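# Move the roof box from closed hive onto open hive

## Task

Lift the box that sits on top of the closed hive and lower it squarely onto the open hive so it covers that hive's jars. Every jar must finish in its starting spot, and nothing may drop freely more than a few centimetres at any point.

## Robot and tools

Team: four identical Kinova Gen3 arms named arm1, arm2, arm3 and arm4. Each has seven joints, a right hand with index, middle and ring fingers plus a thumb, and a wrist camera. Two fixed room cameras, cam_high and cam_low, also watch the scene. Loose objects may sometimes get a brief random nudge.

Frame: one shared scene frame in metres, origin on the floor, +z up. Arm feet (base_link), each facing along its own +x: arm1 (-0.280, -0.732, 1.094), yaw about +18 deg; arm2 (-0.314, -0.082, 1.143), yaw about -11 deg; arm3 (0.886, -0.162, 1.071), turned roughly 180 deg; arm4 (0.482, 0.713, 1.138), yaw about -98 deg. The hand reaches roughly 1.05 m from the joint1 axis.

Tool move: optional keys arm1..arm4 and cameras. Each arm key holds an object with joints (a dict of absolute targets by joint name, radians for joint1_rad..joint7_rad) and optional min_time_s (0.1 to 8 s, the shortest duration of that arm's motions). Every arm given in one call starts moving at once; they may finish at different times. An arm or joint left out gets no new target but may still be pushing toward an earlier one. Unknown keys make the call invalid; out-of-range values get it refused, and after a refusal (or a stop during a call) the rest of that reply's move, wait and finished_scene calls are skipped. No action runs longer than 15 s. A move with no arm keys returns the full state, all images and the scene number. cameras takes names from arm1_cam_wrist..arm4_cam_wrist, cam_high, cam_low, or all; [] means none.

Joint ranges (rad): joint1, 3, 5, 7 from -6.283 to 6.283; joint2 -2.249 to 2.249; joint4 -2.579 to 2.579; joint6 -2.099 to 2.099. Done tolerance 0.01. joint1 spins the arm about its foot axis, positive clockwise from above, 0 pointing along the foot's +x. joint2 at 0 is upright, positive leans forward. joint4 is the elbow, joint6 the wrist, both positive bending the same way as positive joint2 (when the roll joints are 0). joint3 and joint5 roll the upper arm and forearm; joint7 rolls the hand, positive counter-clockwise viewed from behind. With joints 1, 3, 5 at 0, joint7 at 1.57 and fingers pointing down in front, the palm faces left and the thumb lies away from the foot. Speed caps: 1.39 rad/s for joints 1-4, 1.22 for 5-7; all moved joints of one arm start and stop together, so the hand may sweep a wide path.

Hand keys (same joints dict): sixteen independent hinges, each a number from -1 to 1 mapped linearly between its two stops; tolerance 0.02. Per finger: _mcp knuckle (straight at 0.75, toward -1 curls to palm), _abd sideways (straight 0.00), _pip (straight 0.58), _dip (straight 0.70). Thumb: cmc swings it in front of the palm toward -1 (flat beside at 0.71), axl twists it (0.68), mcp (0.23) and ipl (0.17) bend it. hand_current_limit (-1 to 1) caps motor current linearly from 0 to 550 mA; start value 0.4. hand_speed (-0.96 to 1) sets finger speed as (n+1)/2 of 8.5 rad/s; start -0.6. Grip force comes from placing goals past the object's surface. Omitted keys keep their goals; resending the measured position loosens a grip. A motor at 495 mA or more for 5 s shuts down for 10 s.

Hand point axes: +z along straight fingers to the tips, +x across the palm away from the thumb, +y out of the palm face (face at y = -0.062). Fingertips reach about 0.139 m past knuckles at z = -0.017. A camera mast sticks out on the palm side near the wrist and can collide.

Tool wait: seconds 0 to 10, optional cameras; nothing new is commanded. Tool zoom_image: camera plus region [x0, y0, x1, y1] in pixels of that camera's latest image (672x504, origin top-left), at most 504 by 504. Tool finished_scene: scene number; irreversible, and the box must stay placed without help.

Results: per-arm joint_positions, Joint velocities (rad/s, arm joints only; within noise means still), joint torques (N m), flange force (may read no reading), hand currents (mA, positive pushes toward -1), hand goals, and hand_state words per motor: moving, goal, blocked, overload. The move line reports each moved arm as done or its worst status. joint_status words: off_target (stopped short, maybe still pushing), time_out (holds where it stopped), not_followed (a separation check withheld targets; may resume later), limit_stop_at_motor_heat (resend target). Arms in the as-last-shown line were not commanded. Images may lag the state slightly; a pictures line gives their order. Camera intrinsics and extrinsics are listed in the calibration block and are slightly uncertain.

Avoid: hard pressure between two robots (fails the scene), including a hand closing on another arm's fingers; the collision check may act late and ignores fingers. Arms do not stop on contact and push on hard. A torque over 104.5 N m (joints 1-4) or 51.3 N m (5-7), or a 5 deg deviation from plan, triggers a 10 s stop. Holding loads or stretching out heats motors; MOTOR HOT warns, over-temperature makes the arm sag for 30-60 s. Never push objects off the work area or onto the floor, never drop or release a moving part, and avoid slams and hard hits.

Each tool is called after ">>>" by a JSON object that holds its "op" and its "data", one argument or row to a line.

## Session

>>> {"op": "move", "data": {

}}

Scene clock: 0.00 s.
Joint torques (N m): no reading
Motor temperatures (°C): arm1=[30 24 24 28 33 29 35] | arm2=[26 26 26 22 38 31 36] | arm3=[27 29 27 25 26 41 35] | arm4=[29 25 24 29 34 36 34]
Flange force (N): no reading
Joint velocities: within noise
arm1.joint_positions: joint1_rad=+0.533 joint2_rad=-0.393 joint3_rad=-0.087 joint4_rad=+1.467 joint5_rad=-0.001 joint6_rad=+1.960 joint7_rad=+1.767 hand_index_mcp=+0.753 hand_index_abd=+0.000 hand_index_pip=+0.577 hand_index_dip=+0.696 hand_middle_mcp=+0.753 hand_middle_abd=+0.000 hand_middle_pip=+0.577 hand_middle_dip=+0.696 hand_ring_mcp=+0.753 hand_ring_abd=+0.000 hand_ring_pip=+0.577 hand_ring_dip=+0.696 hand_thumb_cmc=+0.714 hand_thumb_axl=+0.677 hand_thumb_mcp=+0.226 hand_thumb_ipl=+0.168 hand_current_limit=+0.400 hand_speed=-0.600
arm1.joint_status: not commanded
arm1.hand_state: goal,goal,goal,goal,goal,goal,goal,goal,goal,goal,goal,goal,goal,goal,goal,goal
arm1.index_mcp_current_ma: 0
arm1.index_abd_current_ma: 0
arm1.index_pip_current_ma: 0
arm1.index_dip_current_ma: 0
arm1.middle_mcp_current_ma: 0
arm1.middle_abd_current_ma: 0
arm1.middle_pip_current_ma: 0
arm1.middle_dip_current_ma: 0
arm1.ring_mcp_current_ma: 0
arm1.ring_abd_current_ma: 0
arm1.ring_pip_current_ma: 0
arm1.ring_dip_current_ma: 0
arm1.thumb_cmc_current_ma: 0
arm1.thumb_axl_current_ma: 0
arm1.thumb_mcp_current_ma: 0
arm1.thumb_ipl_current_ma: 0
arm1.hand_goal_index_mcp: 0.754
arm1.hand_goal_index_abd: 0.000
arm1.hand_goal_index_pip: 0.576
arm1.hand_goal_index_dip: 0.696
arm1.hand_goal_middle_mcp: 0.754
arm1.hand_goal_middle_abd: 0.000
arm1.hand_goal_middle_pip: 0.576
arm1.hand_goal_middle_dip: 0.696
arm1.hand_goal_ring_mcp: 0.754
arm1.hand_goal_ring_abd: 0.000
arm1.hand_goal_ring_pip: 0.576
arm1.hand_goal_ring_dip: 0.696
arm1.hand_goal_thumb_cmc: 0.714
arm1.hand_goal_thumb_axl: 0.678
arm1.hand_goal_thumb_mcp: 0.226
arm1.hand_goal_thumb_ipl: 0.168
arm1.hand: x=-0.1201 y=-0.6804 z=+1.6159 quat_wxyz=(+0.050, -0.033, +0.998, -0.025) (m; scene frame)
arm2.joint_positions: joint1_rad=+0.367 joint2_rad=-0.421 joint3_rad=-0.088 joint4_rad=+1.509 joint5_rad=-0.052 joint6_rad=+2.025 joint7_rad=+1.599 hand_index_mcp=+0.753 hand_index_abd=+0.000 hand_index_pip=+0.577 hand_index_dip=+0.696 hand_middle_mcp=+0.753 hand_middle_abd=+0.000 hand_middle_pip=+0.577 hand_middle_dip=+0.696 hand_ring_mcp=+0.753 hand_ring_abd=+0.000 hand_ring_pip=+0.577 hand_ring_dip=+0.696 hand_thumb_cmc=+0.714 hand_thumb_axl=+0.677 hand_thumb_mcp=+0.226 hand_thumb_ipl=+0.168 hand_current_limit=+0.400 hand_speed=-0.600
arm2.joint_status: not commanded
arm2.hand_state: goal,goal,goal,goal,goal,goal,goal,goal,goal,goal,goal,goal,goal,goal,goal,goal
arm2.index_mcp_current_ma: 0
arm2.index_abd_current_ma: 0
arm2.index_pip_current_ma: 0
arm2.index_dip_current_ma: 0
arm2.middle_mcp_current_ma: 0
arm2.middle_abd_current_ma: 0
arm2.middle_pip_current_ma: 0
arm2.middle_dip_current_ma: 0
arm2.ring_mcp_current_ma: 0
arm2.ring_abd_current_ma: 0
arm2.ring_pip_current_ma: 0
arm2.ring_dip_current_ma: 0
arm2.thumb_cmc_current_ma: 0
arm2.thumb_axl_current_ma: 0
arm2.thumb_mcp_current_ma: 0
arm2.thumb_ipl_current_ma: 0
arm2.hand_goal_index_mcp: 0.754
arm2.hand_goal_index_abd: 0.000
arm2.hand_goal_index_pip: 0.576
arm2.hand_goal_index_dip: 0.696
arm2.hand_goal_middle_mcp: 0.754
arm2.hand_goal_middle_abd: 0.000
arm2.hand_goal_middle_pip: 0.576
arm2.hand_goal_middle_dip: 0.696
arm2.hand_goal_ring_mcp: 0.754
arm2.hand_goal_ring_abd: 0.000
arm2.hand_goal_ring_pip: 0.576
arm2.hand_goal_ring_dip: 0.696
arm2.hand_goal_thumb_cmc: 0.714
arm2.hand_goal_thumb_axl: 0.678
arm2.hand_goal_thumb_mcp: 0.226
arm2.hand_goal_thumb_ipl: 0.168
arm2.hand: x=-0.1628 y=-0.0733 z=+1.6593 quat_wxyz=(+0.017, +0.209, +0.978, +0.008) (m; scene frame)
arm3.joint_positions: joint1_rad=-0.751 joint2_rad=-0.456 joint3_rad=-0.115 joint4_rad=+1.479 joint5_rad=+0.000 joint6_rad=+2.002 joint7_rad=+1.844 hand_index_mcp=+0.753 hand_index_abd=+0.000 hand_index_pip=+0.577 hand_index_dip=+0.696 hand_middle_mcp=+0.753 hand_middle_abd=+0.000 hand_middle_pip=+0.577 hand_middle_dip=+0.696 hand_ring_mcp=+0.753 hand_ring_abd=+0.000 hand_ring_pip=+0.577 hand_ring_dip=+0.696 hand_thumb_cmc=+0.714 hand_thumb_axl=+0.677 hand_thumb_mcp=+0.226 hand_thumb_ipl=+0.168 hand_current_limit=+0.400 hand_speed=-0.600
arm3.joint_status: not commanded
arm3.hand_state: goal,goal,goal,overload,goal,goal,goal,goal,goal,goal,goal,goal,goal,goal,goal,goal
arm3.index_mcp_current_ma: 0
arm3.index_abd_current_ma: 0
arm3.index_pip_current_ma: 0
arm3.index_dip_current_ma: 0
arm3.middle_mcp_current_ma: 0
arm3.middle_abd_current_ma: 0
arm3.middle_pip_current_ma: 0
arm3.middle_dip_current_ma: 0
arm3.ring_mcp_current_ma: 0
arm3.ring_abd_current_ma: 0
arm3.ring_pip_current_ma: 0
arm3.ring_dip_current_ma: 0
arm3.thumb_cmc_current_ma: 0
arm3.thumb_axl_current_ma: 0
arm3.thumb_mcp_current_ma: 0
arm3.thumb_ipl_current_ma: 0
arm3.hand_goal_index_mcp: 0.754
arm3.hand_goal_index_abd: 0.000
arm3.hand_goal_index_pip: 0.576
arm3.hand_goal_index_dip: 0.696
arm3.hand_goal_middle_mcp: 0.754
arm3.hand_goal_middle_abd: 0.000
arm3.hand_goal_middle_pip: 0.576
arm3.hand_goal_middle_dip: 0.696
arm3.hand_goal_ring_mcp: 0.754
arm3.hand_goal_ring_abd: 0.000
arm3.hand_goal_ring_pip: 0.576
arm3.hand_goal_ring_dip: 0.696
arm3.hand_goal_thumb_cmc: 0.714
arm3.hand_goal_thumb_axl: 0.678
arm3.hand_goal_thumb_mcp: 0.226
arm3.hand_goal_thumb_ipl: 0.168
arm3.hand: x=+0.8797 y=-0.3045 z=+1.5927 quat_wxyz=(-0.008, +0.815, +0.576, -0.061) (m; scene frame)
arm4.joint_positions: joint1_rad=+0.023 joint2_rad=-0.427 joint3_rad=-0.122 joint4_rad=+1.457 joint5_rad=+0.006 joint6_rad=+1.925 joint7_rad=+1.655 hand_index_mcp=+0.753 hand_index_abd=+0.000 hand_index_pip=+0.577 hand_index_dip=+0.696 hand_middle_mcp=+0.753 hand_middle_abd=+0.000 hand_middle_pip=+0.577 hand_middle_dip=+0.696 hand_ring_mcp=+0.753 hand_ring_abd=+0.000 hand_ring_pip=+0.577 hand_ring_dip=+0.696 hand_thumb_cmc=+0.714 hand_thumb_axl=+0.677 hand_thumb_mcp=+0.226 hand_thumb_ipl=+0.168 hand_current_limit=+0.400 hand_speed=-0.600
arm4.joint_status: not commanded
arm4.hand_state: goal,goal,goal,goal,goal,goal,goal,goal,goal,goal,goal,goal,goal,goal,goal,goal
arm4.index_mcp_current_ma: 0
arm4.index_abd_current_ma: 0
arm4.index_pip_current_ma: 0
arm4.index_dip_current_ma: 0
arm4.middle_mcp_current_ma: 0
arm4.middle_abd_current_ma: 0
arm4.middle_pip_current_ma: 0
arm4.middle_dip_current_ma: 0
arm4.ring_mcp_current_ma: 0
arm4.ring_abd_current_ma: 0
arm4.ring_pip_current_ma: 0
arm4.ring_dip_current_ma: 0
arm4.thumb_cmc_current_ma: 0
arm4.thumb_axl_current_ma: 0
arm4.thumb_mcp_current_ma: 0
arm4.thumb_ipl_current_ma: 0
arm4.hand_goal_index_mcp: 0.754
arm4.hand_goal_index_abd: 0.000
arm4.hand_goal_index_pip: 0.576
arm4.hand_goal_index_dip: 0.696
arm4.hand_goal_middle_mcp: 0.754
arm4.hand_goal_middle_abd: 0.000
arm4.hand_goal_middle_pip: 0.576
arm4.hand_goal_middle_dip: 0.696
arm4.hand_goal_ring_mcp: 0.754
arm4.hand_goal_ring_abd: 0.000
arm4.hand_goal_ring_pip: 0.576
arm4.hand_goal_ring_dip: 0.696
arm4.hand_goal_thumb_cmc: 0.714
arm4.hand_goal_thumb_axl: 0.678
arm4.hand_goal_thumb_mcp: 0.226
arm4.hand_goal_thumb_ipl: 0.168
arm4.hand: x=+0.5424 y=+0.5470 z=+1.6710 quat_wxyz=(+0.045, +0.689, +0.718, -0.086) (m; scene frame)
pictures: arm1_cam_wrist, arm2_cam_wrist, arm3_cam_wrist, arm4_cam_wrist, cam_high, cam_low

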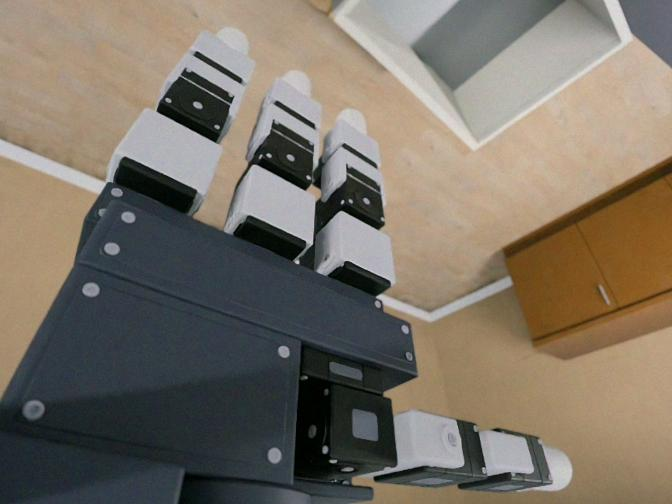

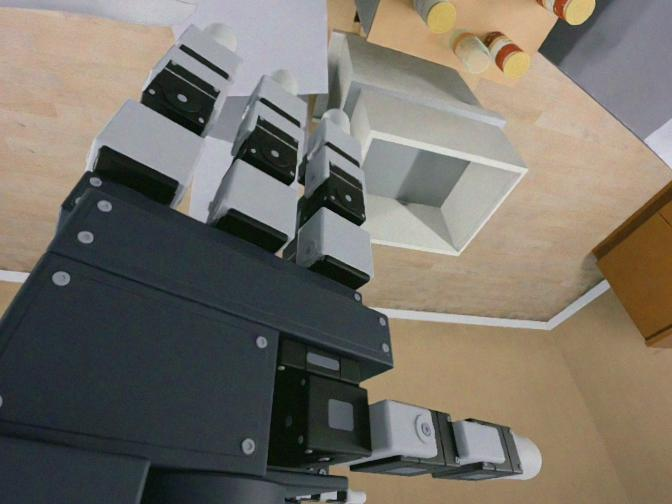

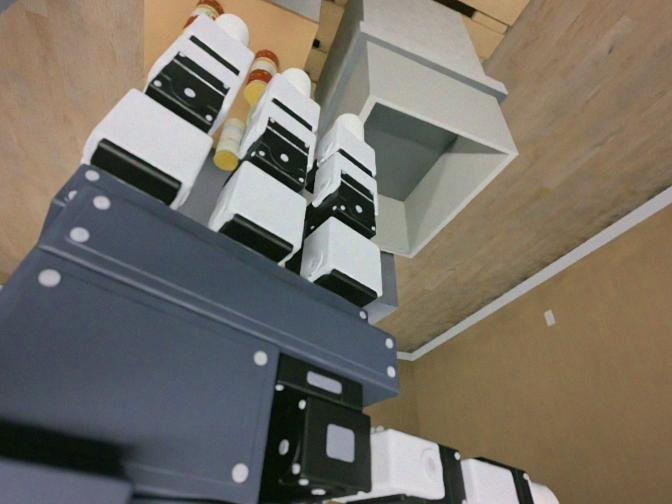

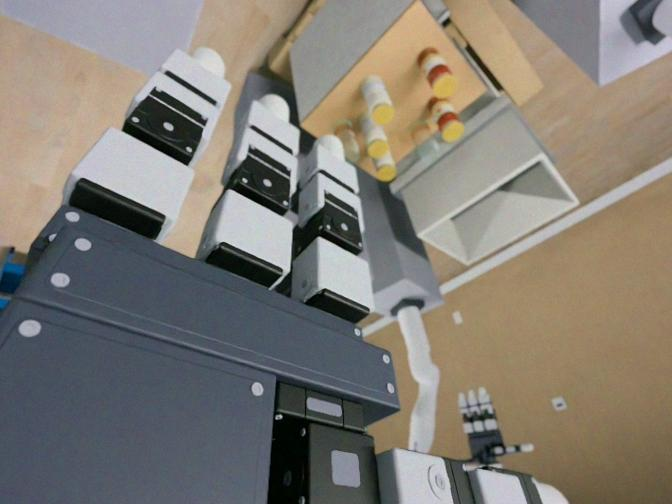

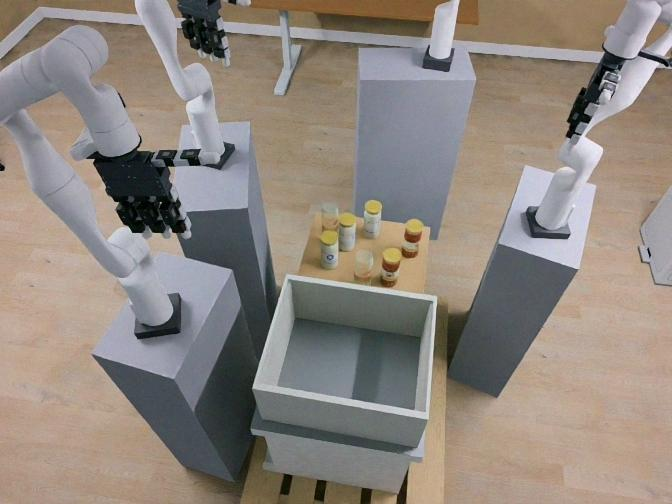

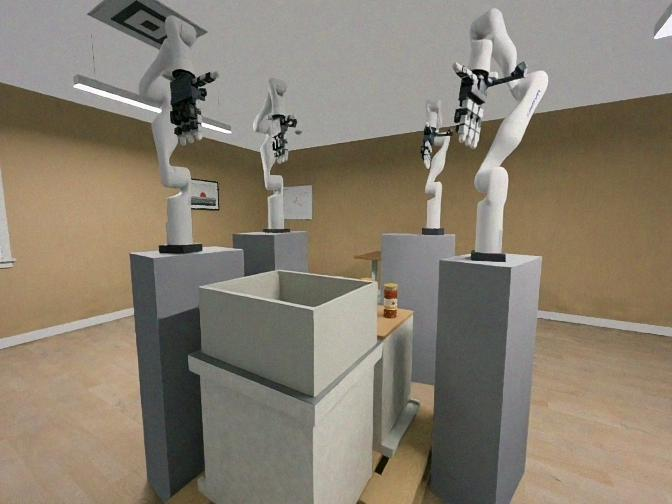

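>>> {"op": "zoom_image", "data": {
  "camera": "cam_high",
  "region": [230, 180, 470, 504]
}}

>>> {"op": "zoom_image", "data": {
  "camera": "cam_low",
  "region": [160, 240, 460, 504]
}}

>>> {"op": "zoom_image", "data": {
  "camera": "arm4_cam_wrist",
  "region": [260, 0, 600, 300]
}}

>>> {"op": "zoom_image", "data": {
  "camera": "arm3_cam_wrist",
  "region": [140, 0, 540, 340]
}}

>>> {"op": "zoom_image", "data": {
  "camera": "arm2_cam_wrist",
  "region": [180, 0, 620, 300]
}}

Scaled by 1.556 from the camera's 672x504 image, which has a finer 960x720 frame.

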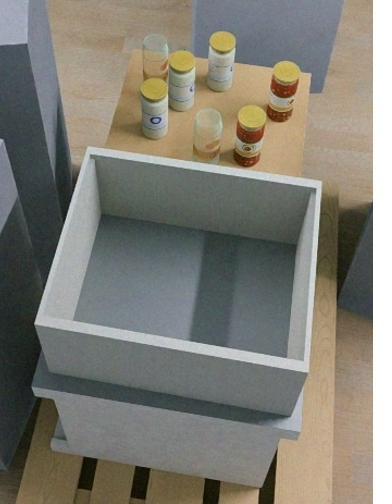

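Scaled by 1.680 from the camera's 672x504 image, which has a finer 960x720 frame.

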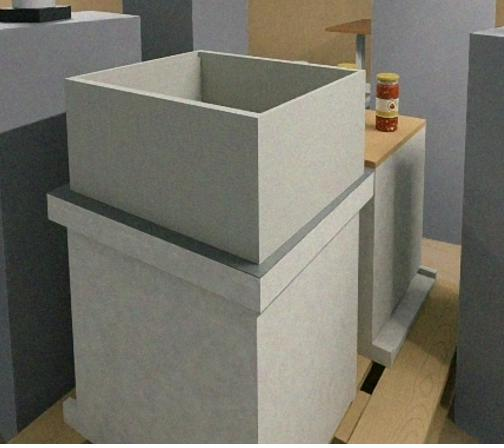

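Scaled by 1.482 from the camera's 672x504 image, which has a finer 960x720 frame.

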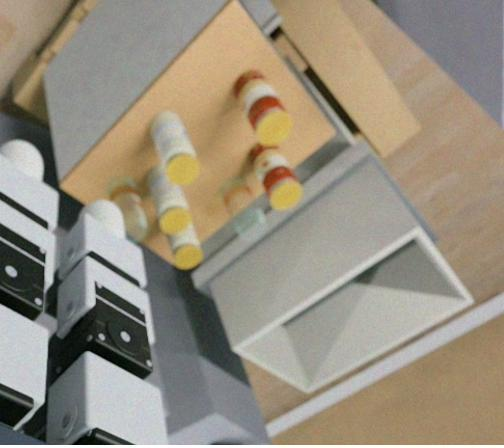

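Scaled by 1.260 from the camera's 672x504 image, which has a finer 960x720 frame.

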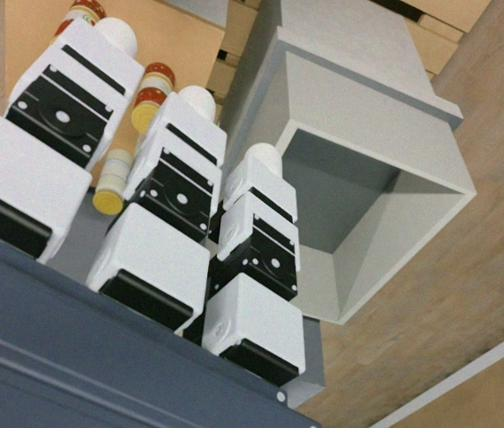

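Scaled by 1.145 from the camera's 672x504 image, which has a finer 960x720 frame.

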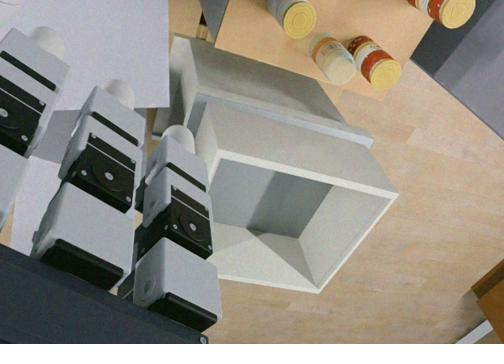

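>>> {"op": "zoom_image", "data": {
  "camera": "cam_high",
  "region": [90, 230, 230, 350]
}}

>>> {"op": "zoom_image", "data": {
  "camera": "cam_high",
  "region": [150, 90, 290, 210]
}}

>>> {"op": "zoom_image", "data": {
  "camera": "cam_high",
  "region": [480, 150, 620, 270]
}}

>>> {"op": "zoom_image", "data": {
  "camera": "cam_high",
  "region": [370, 0, 510, 120]
}}

>>> {"op": "zoom_image", "data": {
  "camera": "cam_low",
  "region": [120, 190, 260, 310]
}}

>>> {"op": "zoom_image", "data": {
  "camera": "cam_low",
  "region": [420, 190, 560, 310]
}}

Scaled by 3.600 from the camera's 672x504 image, which has a finer 960x720 frame.

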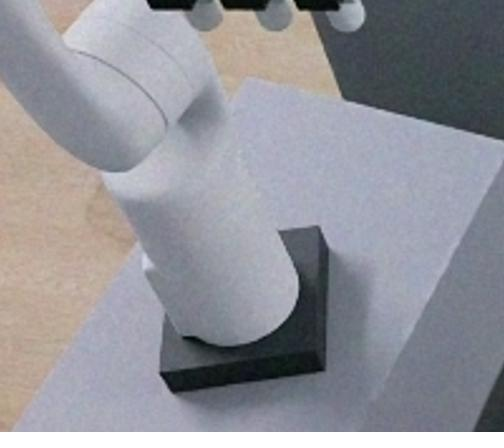

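Scaled by 3.600 from the camera's 672x504 image, which has a finer 960x720 frame.

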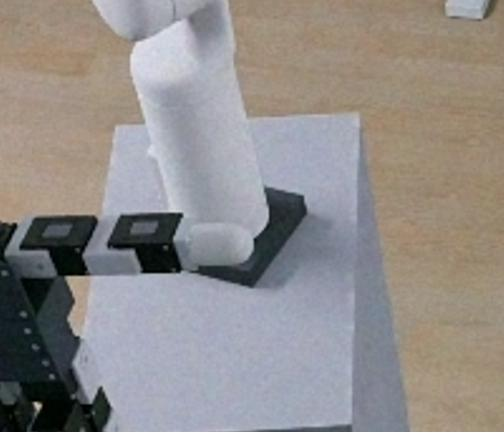

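Scaled by 3.600 from the camera's 672x504 image, which has a finer 960x720 frame.

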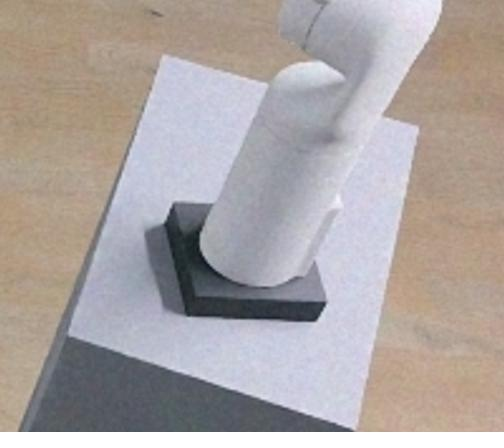

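Scaled by 3.600 from the camera's 672x504 image, which has a finer 960x720 frame.

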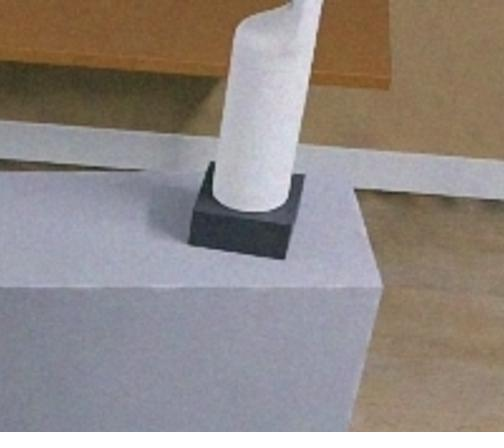

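Scaled by 3.600 from the camera's 672x504 image, which has a finer 960x720 frame.

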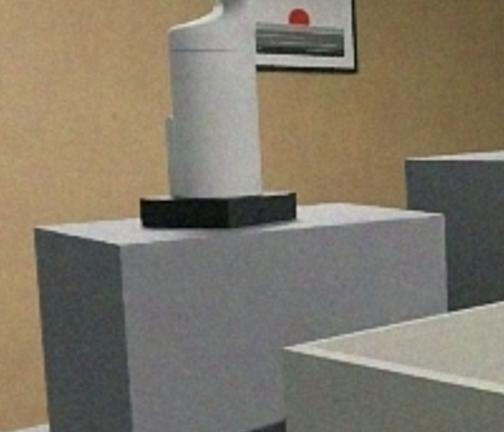

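Scaled by 3.600 from the camera's 672x504 image, which has a finer 960x720 frame.

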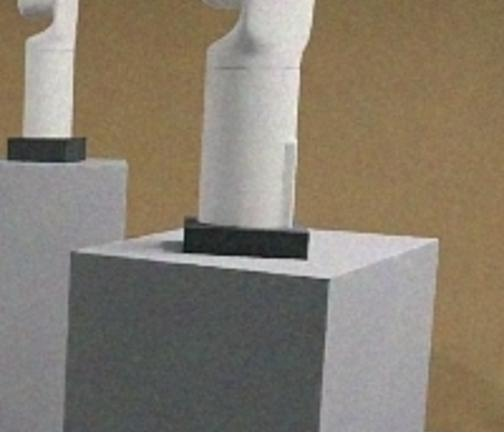

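>>> {"op": "move", "data": {
  "arm1": {"joints": {"joint1_rad": 2.4}},
  "arm3": {"joints": {"joint1_rad": -0.939, "joint2_rad": 0.963, "joint3_rad": 0, "joint4_rad": 1.1535, "joint5_rad": 0, "joint6_rad": 1.025, "joint7_rad": -1.067, "hand_index_mcp": 0.887, "hand_middle_mcp": 0.887, "hand_ring_mcp": 0.887, "hand_thumb_cmc": -0.571, "hand_thumb_mcp": -0.281, "hand_thumb_ipl": -0.319}, "min_time_s": 4},
  "arm2": {"joints": {"hand_index_mcp": 0.887, "hand_middle_mcp": 0.887, "hand_ring_mcp": 0.887, "hand_thumb_cmc": -0.571, "hand_thumb_mcp": -0.281, "hand_thumb_ipl": -0.319}},
  "cameras": ["cam_high", "cam_low"]
}}

>>> {"op": "move", "data": {
  "arm2": {"joints": {"joint1_rad": 0.818, "joint2_rad": 1.088, "joint3_rad": 0, "joint4_rad": 1.132, "joint5_rad": 0, "joint6_rad": 0.922, "joint7_rad": 0.976}, "min_time_s": 3},
  "cameras": ["cam_high", "cam_low", "arm2_cam_wrist", "arm3_cam_wrist"]
}}

Scene clock: 191.80 s.
Joint torques (N m): arm1=[1.98 0.15 -1.27 -8.32 0.1 -0.02 -0.2] | arm2=[0.23 2.23 0.99 -7.76 -0.48 0.29 -0.12] | arm3=[-0.06 -22.08 0.23 -7.85 -0.38 0.01 0.17] | arm4=[0.17 0.24 -0.09 -5.64 -0.07 -0.44 -0.25]
Motor temperatures (°C): arm1=[30 24 24 29 33 29 35] | arm2=[26 26 25 23 38 31 36] | arm3=[27 29 26 26 26 41 35] | arm4=[29 25 24 30 34 36 34]
Flange force (N): arm1=[3.4 -4.9 4.5] | arm2=[3.0 2.5 3.8] | arm3=[-5.3 -3.3 -0.8] | arm4=[-3.0 -2.1 -8.0]
move: arm1 done; arm2 done; arm3 done
Joint velocities: within noise
arm1.joint_positions: joint1_rad=+2.400 joint2_rad=-0.393 joint3_rad=-0.087 joint4_rad=+1.467 joint5_rad=-0.001 joint6_rad=+1.960 joint7_rad=+1.767 hand_index_mcp=+0.753 hand_index_abd=+0.000 hand_index_pip=+0.577 hand_index_dip=+0.696 hand_middle_mcp=+0.753 hand_middle_abd=+0.000 hand_middle_pip=+0.577 hand_middle_dip=+0.696 hand_ring_mcp=+0.753 hand_ring_abd=+0.000 hand_ring_pip=+0.577 hand_ring_dip=+0.696 hand_thumb_cmc=+0.714 hand_thumb_axl=+0.677 hand_thumb_mcp=+0.224 hand_thumb_ipl=+0.168 hand_current_limit=+0.400 hand_speed=-0.600
arm1.joint_status: all done
arm1.hand_state: goal,goal,goal,goal,goal,goal,goal,goal,goal,goal,goal,goal,goal,goal,goal,goal
arm1.index_mcp_current_ma: 0
arm1.index_abd_current_ma: 0
arm1.index_pip_current_ma: 0
arm1.index_dip_current_ma: 0
arm1.middle_mcp_current_ma: 0
arm1.middle_abd_current_ma: 0
arm1.middle_pip_current_ma: 0
arm1.middle_dip_current_ma: 0
arm1.ring_mcp_current_ma: 0
arm1.ring_abd_current_ma: 0
arm1.ring_pip_current_ma: 0
arm1.ring_dip_current_ma: 0
arm1.thumb_cmc_current_ma: 0
arm1.thumb_axl_current_ma: 0
arm1.thumb_mcp_current_ma: 0
arm1.thumb_ipl_current_ma: 0
arm1.hand_goal_index_mcp: 0.754
arm1.hand_goal_index_abd: 0.000
arm1.hand_goal_index_pip: 0.576
arm1.hand_goal_index_dip: 0.696
arm1.hand_goal_middle_mcp: 0.754
arm1.hand_goal_middle_abd: 0.000
arm1.hand_goal_middle_pip: 0.576
arm1.hand_goal_middle_dip: 0.696
arm1.hand_goal_ring_mcp: 0.754
arm1.hand_goal_ring_abd: 0.000
arm1.hand_goal_ring_pip: 0.576
arm1.hand_goal_ring_dip: 0.696
arm1.hand_goal_thumb_cmc: 0.714
arm1.hand_goal_thumb_axl: 0.678
arm1.hand_goal_thumb_mcp: 0.226
arm1.hand_goal_thumb_ipl: 0.168
arm1.hand: x=-0.2791 y=-0.8995 z=+1.6158 quat_wxyz=(+0.011, +0.782, +0.621, -0.054) (m; scene frame)
arm2.joint_positions: joint1_rad=+0.367 joint2_rad=-0.421 joint3_rad=-0.088 joint4_rad=+1.509 joint5_rad=-0.052 joint6_rad=+2.025 joint7_rad=+1.599 hand_index_mcp=+0.882 hand_index_abd=+0.000 hand_index_pip=+0.577 hand_index_dip=+0.696 hand_middle_mcp=+0.882 hand_middle_abd=+0.000 hand_middle_pip=+0.577 hand_middle_dip=+0.696 hand_ring_mcp=+0.882 hand_ring_abd=+0.000 hand_ring_pip=+0.577 hand_ring_dip=+0.696 hand_thumb_cmc=-0.568 hand_thumb_axl=+0.677 hand_thumb_mcp=-0.280 hand_thumb_ipl=-0.316 hand_current_limit=+0.400 hand_speed=-0.600
arm2.joint_status: all done
arm2.hand_state: goal,goal,goal,goal,goal,goal,goal,goal,goal,goal,goal,goal,goal,goal,goal,goal
arm2.index_mcp_current_ma: -30
arm2.index_abd_current_ma: 0
arm2.index_pip_current_ma: 3
arm2.index_dip_current_ma: 0
arm2.middle_mcp_current_ma: -30
arm2.middle_abd_current_ma: 0
arm2.middle_pip_current_ma: 3
arm2.middle_dip_current_ma: 0
arm2.ring_mcp_current_ma: -30
arm2.ring_abd_current_ma: 0
arm2.ring_pip_current_ma: 3
arm2.ring_dip_current_ma: 0
arm2.thumb_cmc_current_ma: 10
arm2.thumb_axl_current_ma: -4
arm2.thumb_mcp_current_ma: -2
arm2.thumb_ipl_current_ma: 14
arm2.hand_goal_index_mcp: 0.888
arm2.hand_goal_index_abd: 0.000
arm2.hand_goal_index_pip: 0.576
arm2.hand_goal_index_dip: 0.696
arm2.hand_goal_middle_mcp: 0.888
arm2.hand_goal_middle_abd: 0.000
arm2.hand_goal_middle_pip: 0.576
arm2.hand_goal_middle_dip: 0.696
arm2.hand_goal_ring_mcp: 0.888
arm2.hand_goal_ring_abd: 0.000
arm2.hand_goal_ring_pip: 0.576
arm2.hand_goal_ring_dip: 0.696
arm2.hand_goal_thumb_cmc: -0.570
arm2.hand_goal_thumb_axl: 0.678
arm2.hand_goal_thumb_mcp: -0.280
arm2.hand_goal_thumb_ipl: -0.318
arm2.hand: x=-0.1628 y=-0.0733 z=+1.6593 quat_wxyz=(+0.017, +0.209, +0.978, +0.008) (m; scene frame)
arm3.joint_positions: joint1_rad=-0.939 joint2_rad=+0.963 joint3_rad=+0.000 joint4_rad=+1.153 joint5_rad=+0.000 joint6_rad=+1.025 joint7_rad=-1.067 hand_index_mcp=+0.880 hand_index_abd=+0.000 hand_index_pip=+0.577 hand_index_dip=+0.696 hand_middle_mcp=+0.882 hand_middle_abd=+0.000 hand_middle_pip=+0.577 hand_middle_dip=+0.696 hand_ring_mcp=+0.882 hand_ring_abd=+0.000 hand_ring_pip=+0.577 hand_ring_dip=+0.696 hand_thumb_cmc=-0.568 hand_thumb_axl=+0.677 hand_thumb_mcp=-0.280 hand_thumb_ipl=-0.316 hand_current_limit=+0.400 hand_speed=-0.600
arm3.joint_status: all done
arm3.hand_state: goal,goal,goal,overload,goal,goal,goal,goal,goal,goal,goal,goal,goal,goal,goal,goal
arm3.index_mcp_current_ma: -1
arm3.index_abd_current_ma: 0
arm3.index_pip_current_ma: 0
arm3.index_dip_current_ma: 0
arm3.middle_mcp_current_ma: -1
arm3.middle_abd_current_ma: 0
arm3.middle_pip_current_ma: 0
arm3.middle_dip_current_ma: 0
arm3.ring_mcp_current_ma: -1
arm3.ring_abd_current_ma: 0
arm3.ring_pip_current_ma: 0
arm3.ring_dip_current_ma: 0
arm3.thumb_cmc_current_ma: 0
arm3.thumb_axl_current_ma: 0
arm3.thumb_mcp_current_ma: 0
arm3.thumb_ipl_current_ma: 0
arm3.hand_goal_index_mcp: 0.888
arm3.hand_goal_index_abd: 0.000
arm3.hand_goal_index_pip: 0.576
arm3.hand_goal_index_dip: 0.696
arm3.hand_goal_middle_mcp: 0.888
arm3.hand_goal_middle_abd: 0.000
arm3.hand_goal_middle_pip: 0.576
arm3.hand_goal_middle_dip: 0.696
arm3.hand_goal_ring_mcp: 0.888
arm3.hand_goal_ring_abd: 0.000
arm3.hand_goal_ring_pip: 0.576
arm3.hand_goal_ring_dip: 0.696
arm3.hand_goal_thumb_cmc: -0.570
arm3.hand_goal_thumb_axl: 0.678
arm3.hand_goal_thumb_mcp: -0.280
arm3.hand_goal_thumb_ipl: -0.318
arm3.hand: x=+0.4681 y=-0.6540 z=+1.1285 quat_wxyz=(-0.002, +0.697, -0.717, -0.003) (m; scene frame)
arm4: as last shown
arm4.joint_positions: joint1_rad=+0.023 joint2_rad=-0.427 joint3_rad=-0.122 joint4_rad=+1.457 joint5_rad=+0.006 joint6_rad=+1.925 joint7_rad=+1.655 hand_index_mcp=+0.753 hand_index_abd=+0.000 hand_index_pip=+0.577 hand_index_dip=+0.696 hand_middle_mcp=+0.753 hand_middle_abd=+0.000 hand_middle_pip=+0.577 hand_middle_dip=+0.696 hand_ring_mcp=+0.753 hand_ring_abd=+0.000 hand_ring_pip=+0.577 hand_ring_dip=+0.696 hand_thumb_cmc=+0.714 hand_thumb_axl=+0.677 hand_thumb_mcp=+0.224 hand_thumb_ipl=+0.168 hand_current_limit=+0.400 hand_speed=-0.600
arm4.index_mcp_current_ma: -1
arm4.index_pip_current_ma: 1
arm4.middle_mcp_current_ma: -1
arm4.middle_pip_current_ma: 1
arm4.ring_mcp_current_ma: -1
arm4.ring_pip_current_ma: 1
arm4.thumb_axl_current_ma: -1
arm4.thumb_mcp_current_ma: -5
pictures: cam_high, cam_low

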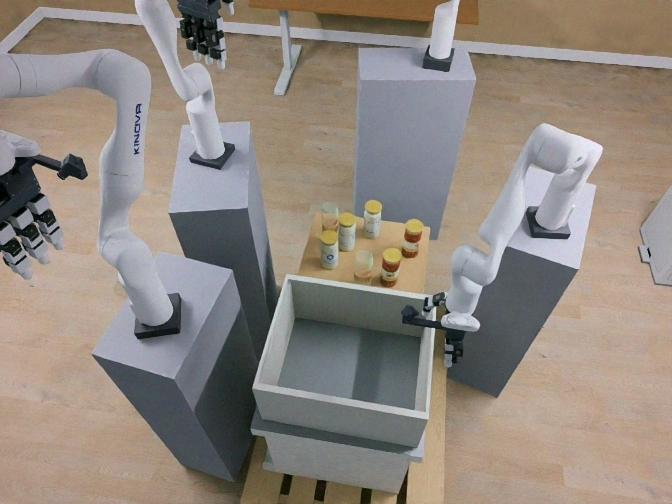

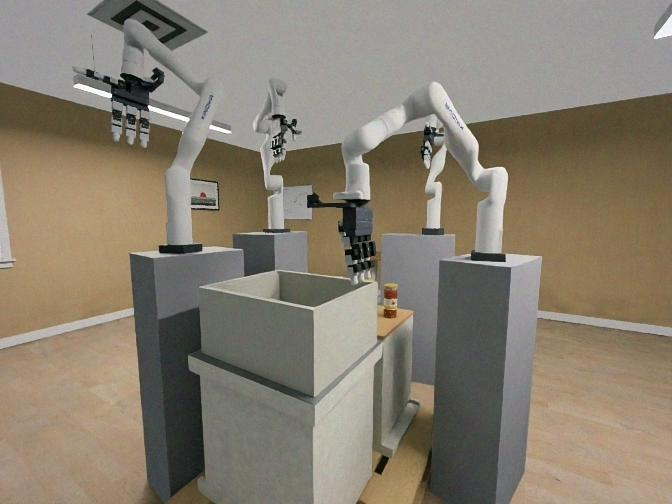

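Scene clock: 195.10 s.
Joint torques (N m): arm1=[1.99 0.09 -1.27 -8.33 0.13 0.03 -0.17] | arm2=[-0.32 -22.92 1.1 -6.89 -0.46 0.38 -0.1] | arm3=[-0.07 -21.99 0.26 -7.79 -0.42 0.03 0.15] | arm4=[0.13 0.27 -0.09 -5.64 -0.05 -0.48 -0.27]
Motor temperatures (°C): arm1=[30 24 24 29 33 29 35] | arm2=[26 26 25 23 38 31 36] | arm3=[27 29 26 26 26 41 35] | arm4=[29 25 24 30 34 36 34]
Flange force (N): arm1=[3.2 -4.8 4.6] | arm2=[3.9 -2.4 -1.1] | arm3=[-5.3 -3.2 -0.9] | arm4=[-2.8 -2.1 -8.1]
move: arm2 done
Joint velocities: within noise
arm1, arm3, arm4: as last shown
arm2.joint_positions: joint1_rad=+0.818 joint2_rad=+1.088 joint3_rad=+0.000 joint4_rad=+1.132 joint5_rad=+0.000 joint6_rad=+0.922 joint7_rad=+0.976 hand_index_mcp=+0.882 hand_index_abd=+0.000 hand_index_pip=+0.577 hand_index_dip=+0.696 hand_middle_mcp=+0.882 hand_middle_abd=+0.000 hand_middle_pip=+0.577 hand_middle_dip=+0.696 hand_ring_mcp=+0.882 hand_ring_abd=+0.000 hand_ring_pip=+0.577 hand_ring_dip=+0.696 hand_thumb_cmc=-0.568 hand_thumb_axl=+0.677 hand_thumb_mcp=-0.280 hand_thumb_ipl=-0.316 hand_current_limit=+0.400 hand_speed=-0.600
arm2.joint_status: all done
arm2.hand_state: goal,goal,goal,goal,goal,goal,goal,goal,goal,goal,goal,goal,goal,goal,goal,goal
arm2.index_mcp_current_ma: -30
arm2.index_abd_current_ma: 0
arm2.index_pip_current_ma: 3
arm2.index_dip_current_ma: 0
arm2.middle_mcp_current_ma: -30
arm2.middle_abd_current_ma: 0
arm2.middle_pip_current_ma: 3
arm2.middle_dip_current_ma: 0
arm2.ring_mcp_current_ma: -30
arm2.ring_abd_current_ma: 0
arm2.ring_pip_current_ma: 3
arm2.ring_dip_current_ma: 0
arm2.thumb_cmc_current_ma: 9
arm2.thumb_axl_current_ma: -4
arm2.thumb_mcp_current_ma: -2
arm2.thumb_ipl_current_ma: 14
arm2.hand_goal_index_mcp: 0.888
arm2.hand_goal_index_abd: 0.000
arm2.hand_goal_index_pip: 0.576
arm2.hand_goal_index_dip: 0.696
arm2.hand_goal_middle_mcp: 0.888
arm2.hand_goal_middle_abd: 0.000
arm2.hand_goal_middle_pip: 0.576
arm2.hand_goal_middle_dip: 0.696
arm2.hand_goal_ring_mcp: 0.888
arm2.hand_goal_ring_abd: 0.000
arm2.hand_goal_ring_pip: 0.576
arm2.hand_goal_ring_dip: 0.696
arm2.hand_goal_thumb_cmc: -0.570
arm2.hand_goal_thumb_axl: 0.678
arm2.hand_goal_thumb_mcp: -0.280
arm2.hand_goal_thumb_ipl: -0.318
arm2.hand: x=+0.0843 y=-0.6453 z=+1.1292 quat_wxyz=(-0.001, +0.717, +0.697, +0.007) (m; scene frame)
pictures: arm2_cam_wrist, arm3_cam_wrist, cam_high, cam_low
camera_calibration:
arm2_cam_wrist: T_world_to_cam=[[0.602084, -0.798425, 0.00363384, -0.54345], [-0.533342, -0.398792, 0.745997, -1.11276], [-0.594173, -0.451091, -0.66594, 0.633165], [0, 0, 0, 1]] pos_world=[0.109928, -0.592051, 1.25374]
arm3_cam_wrist: T_world_to_cam=[[-0.622759, 0.781559, -0.036553, 0.88128], [0.513158, 0.443266, 0.734972, -0.826946], [0.590627, 0.438953, -0.677111, 0.900515], [0, 0, 0, 1]] pos_world=[0.44131, -0.7175, 1.24974]

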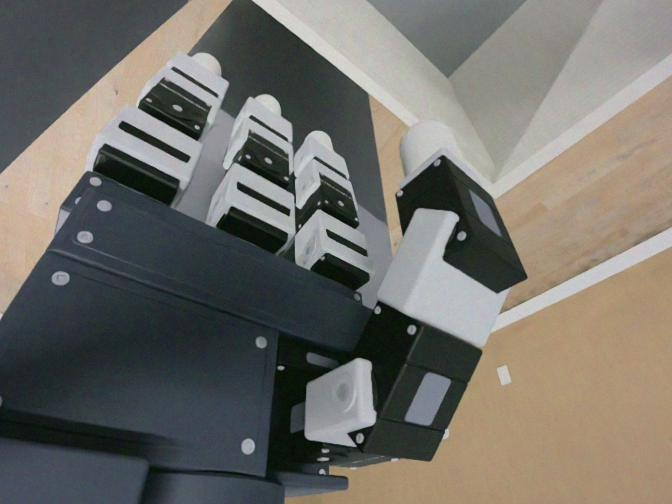

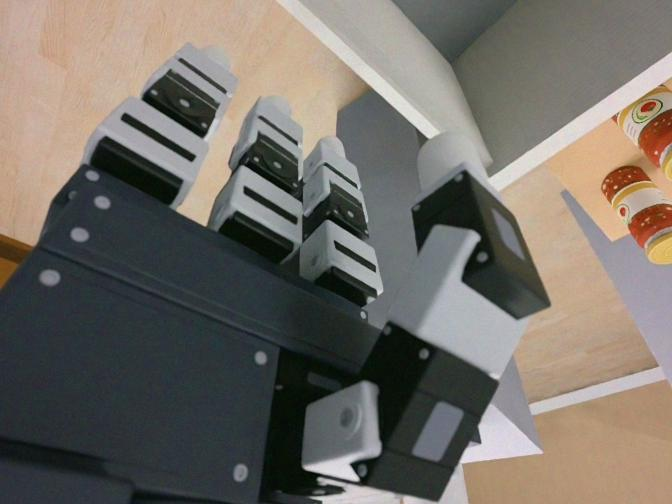

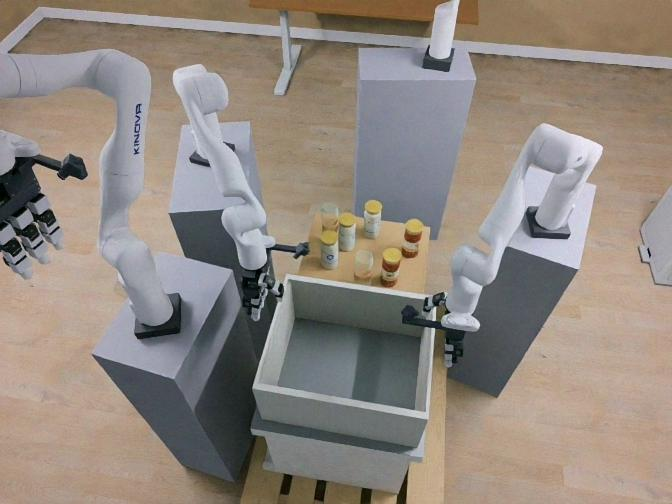

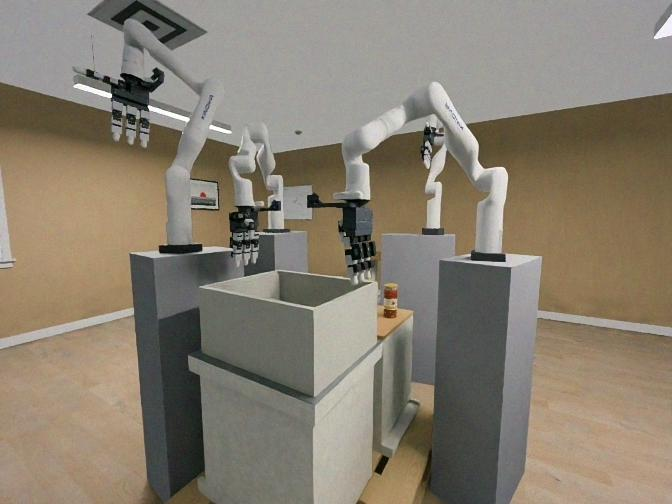

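>>> {"op": "zoom_image", "data": {
  "camera": "arm2_cam_wrist",
  "region": [220, 0, 560, 256]
}}

>>> {"op": "zoom_image", "data": {
  "camera": "arm3_cam_wrist",
  "region": [220, 0, 560, 256]
}}

>>> {"op": "zoom_image", "data": {
  "camera": "cam_high",
  "region": [220, 220, 480, 420]
}}

>>> {"op": "zoom_image", "data": {
  "camera": "cam_low",
  "region": [180, 180, 420, 380]
}}

Scaled by 1.482 from the camera's 672x504 image, which has a finer 960x720 frame.

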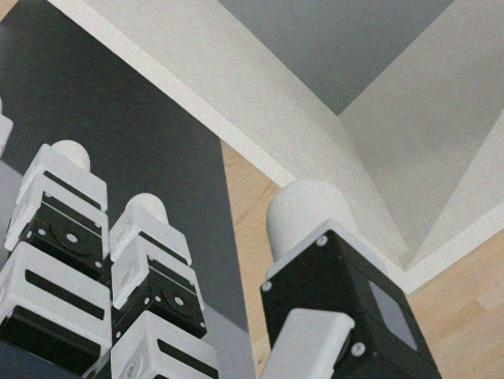

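Scaled by 1.482 from the camera's 672x504 image, which has a finer 960x720 frame.

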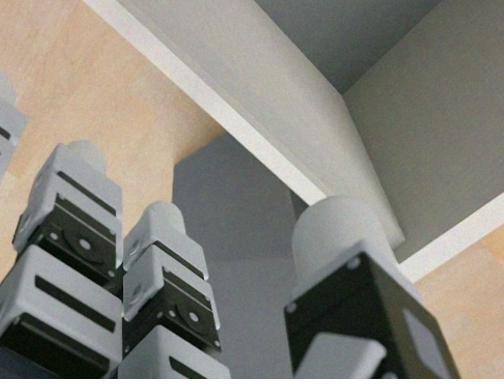

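Scaled by 1.938 from the camera's 672x504 image, which has a finer 960x720 frame.

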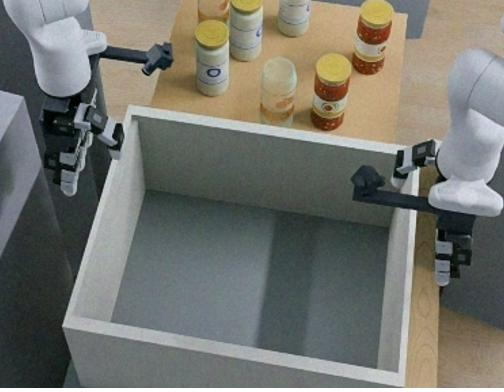

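Scaled by 2.100 from the camera's 672x504 image, which has a finer 960x720 frame.

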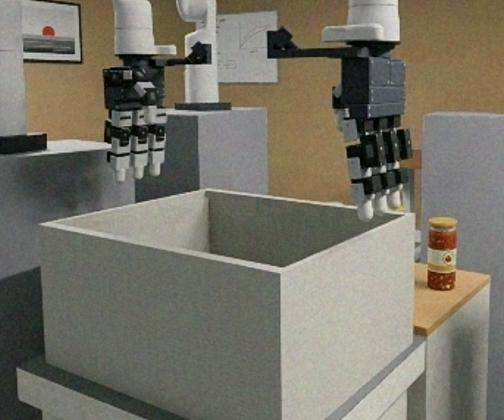

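>>> {"op": "zoom_image", "data": {
  "camera": "arm3_cam_wrist",
  "region": [240, 0, 440, 150]
}}

>>> {"op": "zoom_image", "data": {
  "camera": "arm2_cam_wrist",
  "region": [230, 0, 430, 150]
}}

Scaled by 2.520 from the camera's 672x504 image, which has a finer 960x720 frame.

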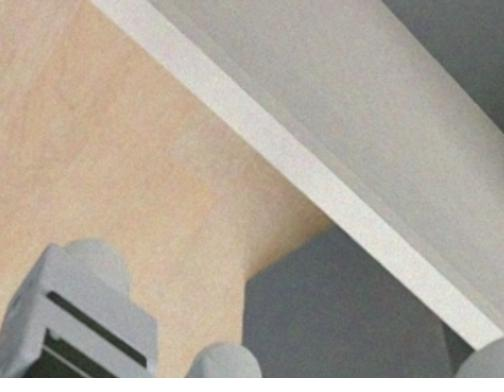

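Scaled by 2.520 from the camera's 672x504 image, which has a finer 960x720 frame.

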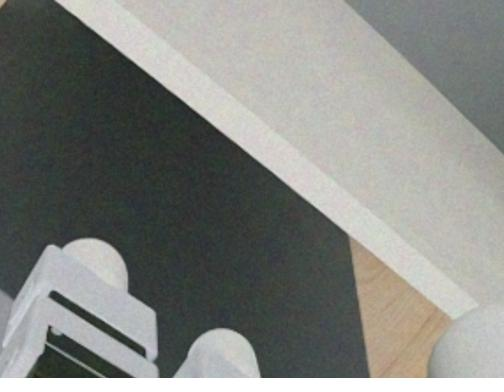

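>>> {"op": "move", "data": {
  "arm2": {"joints": {"joint1_rad": 0.8282, "joint2_rad": 1.3416, "joint4_rad": 1.0695, "joint6_rad": 0.7305, "joint7_rad": 0.9904}, "min_time_s": 2},
  "arm3": {"joints": {"joint1_rad": -0.947, "joint2_rad": 1.1885, "joint4_rad": 1.1743, "joint6_rad": 0.7788, "joint7_rad": -1.071}, "min_time_s": 2},
  "cameras": ["arm2_cam_wrist", "arm3_cam_wrist"]
}}

>>> {"op": "zoom_image", "data": {
  "camera": "arm2_cam_wrist",
  "region": [220, 0, 560, 256]
}}

>>> {"op": "zoom_image", "data": {
  "camera": "arm3_cam_wrist",
  "region": [220, 0, 560, 256]
}}

Scene clock: 240.13 s.
Joint torques (N m): arm1=[1.97 0.1 -1.22 -8.31 0.1 -0.01 -0.17] | arm2=[-0.34 -23.48 1.12 -5.78 -0.44 0.4 -0.12] | arm3=[-0.05 -22.77 0.38 -6.48 -0.42 0 0.21] | arm4=[0.21 0.23 -0.1 -5.59 -0.07 -0.42 -0.26]
Motor temperatures (°C): arm1=[30 24 24 29 33 29 35] | arm2=[26 27 25 23 38 31 36] | arm3=[27 30 26 26 26 41 35] | arm4=[29 25 24 30 34 36 34]
Flange force (N): arm1=[3.2 -4.7 4.4] | arm2=[3.8 -2.4 -2.2] | arm3=[-4.6 -2.9 -2.2] | arm4=[-3.0 -2.2 -8.1]
move: arm2 done; arm3 done
Joint velocities: within noise
arm1, arm4: as last shown
arm2.joint_positions: joint1_rad=+0.828 joint2_rad=+1.342 joint3_rad=+0.000 joint4_rad=+1.069 joint5_rad=+0.000 joint6_rad=+0.730 joint7_rad=+0.990 hand_index_mcp=+0.882 hand_index_abd=+0.000 hand_index_pip=+0.577 hand_index_dip=+0.696 hand_middle_mcp=+0.882 hand_middle_abd=+0.000 hand_middle_pip=+0.577 hand_middle_dip=+0.696 hand_ring_mcp=+0.882 hand_ring_abd=+0.000 hand_ring_pip=+0.577 hand_ring_dip=+0.696 hand_thumb_cmc=-0.568 hand_thumb_axl=+0.677 hand_thumb_mcp=-0.280 hand_thumb_ipl=-0.316 hand_current_limit=+0.400 hand_speed=-0.600
arm2.joint_status: all done
arm2.hand_state: goal,goal,goal,goal,goal,goal,goal,goal,goal,goal,goal,goal,goal,goal,goal,goal
arm2.index_mcp_current_ma: -30
arm2.index_abd_current_ma: 0
arm2.index_pip_current_ma: 3
arm2.index_dip_current_ma: 0
arm2.middle_mcp_current_ma: -30
arm2.middle_abd_current_ma: 0
arm2.middle_pip_current_ma: 3
arm2.middle_dip_current_ma: 0
arm2.ring_mcp_current_ma: -30
arm2.ring_abd_current_ma: 0
arm2.ring_pip_current_ma: 3
arm2.ring_dip_current_ma: 0
arm2.thumb_cmc_current_ma: 9
arm2.thumb_axl_current_ma: -4
arm2.thumb_mcp_current_ma: -2
arm2.thumb_ipl_current_ma: 14
arm2.hand_goal_index_mcp: 0.888
arm2.hand_goal_index_abd: 0.000
arm2.hand_goal_index_pip: 0.576
arm2.hand_goal_index_dip: 0.696
arm2.hand_goal_middle_mcp: 0.888
arm2.hand_goal_middle_abd: 0.000
arm2.hand_goal_middle_pip: 0.576
arm2.hand_goal_middle_dip: 0.696
arm2.hand_goal_ring_mcp: 0.888
arm2.hand_goal_ring_abd: 0.000
arm2.hand_goal_ring_pip: 0.576
arm2.hand_goal_ring_dip: 0.696
arm2.hand_goal_thumb_cmc: -0.570
arm2.hand_goal_thumb_axl: 0.678
arm2.hand_goal_thumb_mcp: -0.280
arm2.hand_goal_thumb_ipl: -0.318
arm2.hand: x=+0.0784 y=-0.6436 z=+0.9853 quat_wxyz=(-0.001, +0.715, +0.699, +0.007) (m; scene frame)
arm3.joint_positions: joint1_rad=-0.947 joint2_rad=+1.189 joint3_rad=+0.000 joint4_rad=+1.174 joint5_rad=+0.000 joint6_rad=+0.779 joint7_rad=-1.071 hand_index_mcp=+0.880 hand_index_abd=+0.000 hand_index_pip=+0.577 hand_index_dip=+0.696 hand_middle_mcp=+0.882 hand_middle_abd=+0.000 hand_middle_pip=+0.577 hand_middle_dip=+0.696 hand_ring_mcp=+0.882 hand_ring_abd=+0.000 hand_ring_pip=+0.577 hand_ring_dip=+0.696 hand_thumb_cmc=-0.568 hand_thumb_axl=+0.677 hand_thumb_mcp=-0.280 hand_thumb_ipl=-0.316 hand_current_limit=+0.400 hand_speed=-0.600
arm3.joint_status: all done
arm3.hand_state: goal,goal,goal,overload,goal,goal,goal,goal,goal,goal,goal,goal,goal,goal,goal,goal
arm3.index_mcp_current_ma: -1
arm3.index_abd_current_ma: 0
arm3.index_pip_current_ma: 0
arm3.index_dip_current_ma: 0
arm3.middle_mcp_current_ma: -1
arm3.middle_abd_current_ma: 0
arm3.middle_pip_current_ma: 0
arm3.middle_dip_current_ma: 0
arm3.ring_mcp_current_ma: -1
arm3.ring_abd_current_ma: 0
arm3.ring_pip_current_ma: 0
arm3.ring_dip_current_ma: 0
arm3.thumb_cmc_current_ma: 0
arm3.thumb_axl_current_ma: 0
arm3.thumb_mcp_current_ma: 0
arm3.thumb_ipl_current_ma: 0
arm3.hand_goal_index_mcp: 0.888
arm3.hand_goal_index_abd: 0.000
arm3.hand_goal_index_pip: 0.576
arm3.hand_goal_index_dip: 0.696
arm3.hand_goal_middle_mcp: 0.888
arm3.hand_goal_middle_abd: 0.000
arm3.hand_goal_middle_pip: 0.576
arm3.hand_goal_middle_dip: 0.696
arm3.hand_goal_ring_mcp: 0.888
arm3.hand_goal_ring_abd: 0.000
arm3.hand_goal_ring_pip: 0.576
arm3.hand_goal_ring_dip: 0.696
arm3.hand_goal_thumb_cmc: -0.570
arm3.hand_goal_thumb_axl: 0.678
arm3.hand_goal_thumb_mcp: -0.280
arm3.hand_goal_thumb_ipl: -0.318
arm3.hand: x=+0.4736 y=-0.6535 z=+0.9846 quat_wxyz=(-0.002, +0.698, -0.716, -0.003) (m; scene frame)
pictures: arm2_cam_wrist, arm3_cam_wrist
camera_calibration:
arm2_cam_wrist: T_world_to_cam=[[0.605374, -0.795931, 0.00410508, -0.537157], [-0.531915, -0.40072, 0.745983, -1.00919], [-0.592105, -0.453782, -0.665953, 0.532624], [0, 0, 0, 1]] pos_world=[0.103747, -0.590247, 1.10974]
arm3_cam_wrist: T_world_to_cam=[[-0.62582, 0.779112, -0.0365216, 0.878764], [0.511347, 0.445195, 0.735069, -0.722243], [0.58896, 0.441346, -0.677008, 0.80184], [0, 0, 0, 1]] pos_world=[0.447013, -0.717005, 1.10584]

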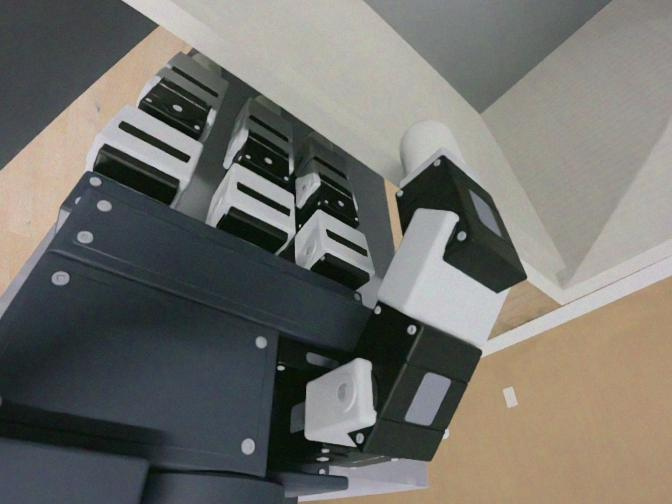

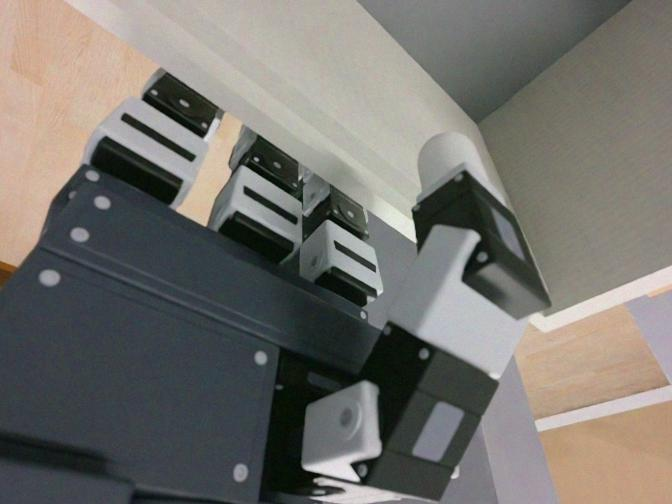

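Scaled by 1.482 from the camera's 672x504 image, which has a finer 960x720 frame.

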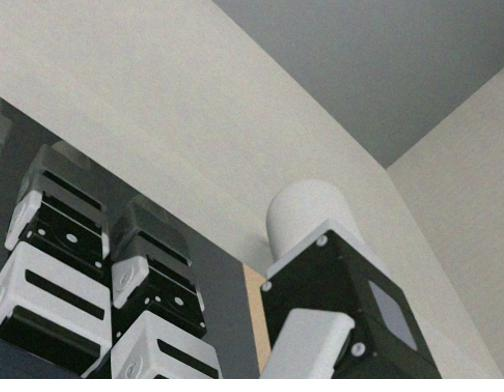

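Scaled by 1.482 from the camera's 672x504 image, which has a finer 960x720 frame.

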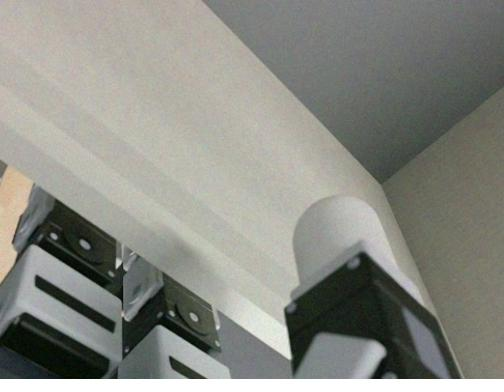

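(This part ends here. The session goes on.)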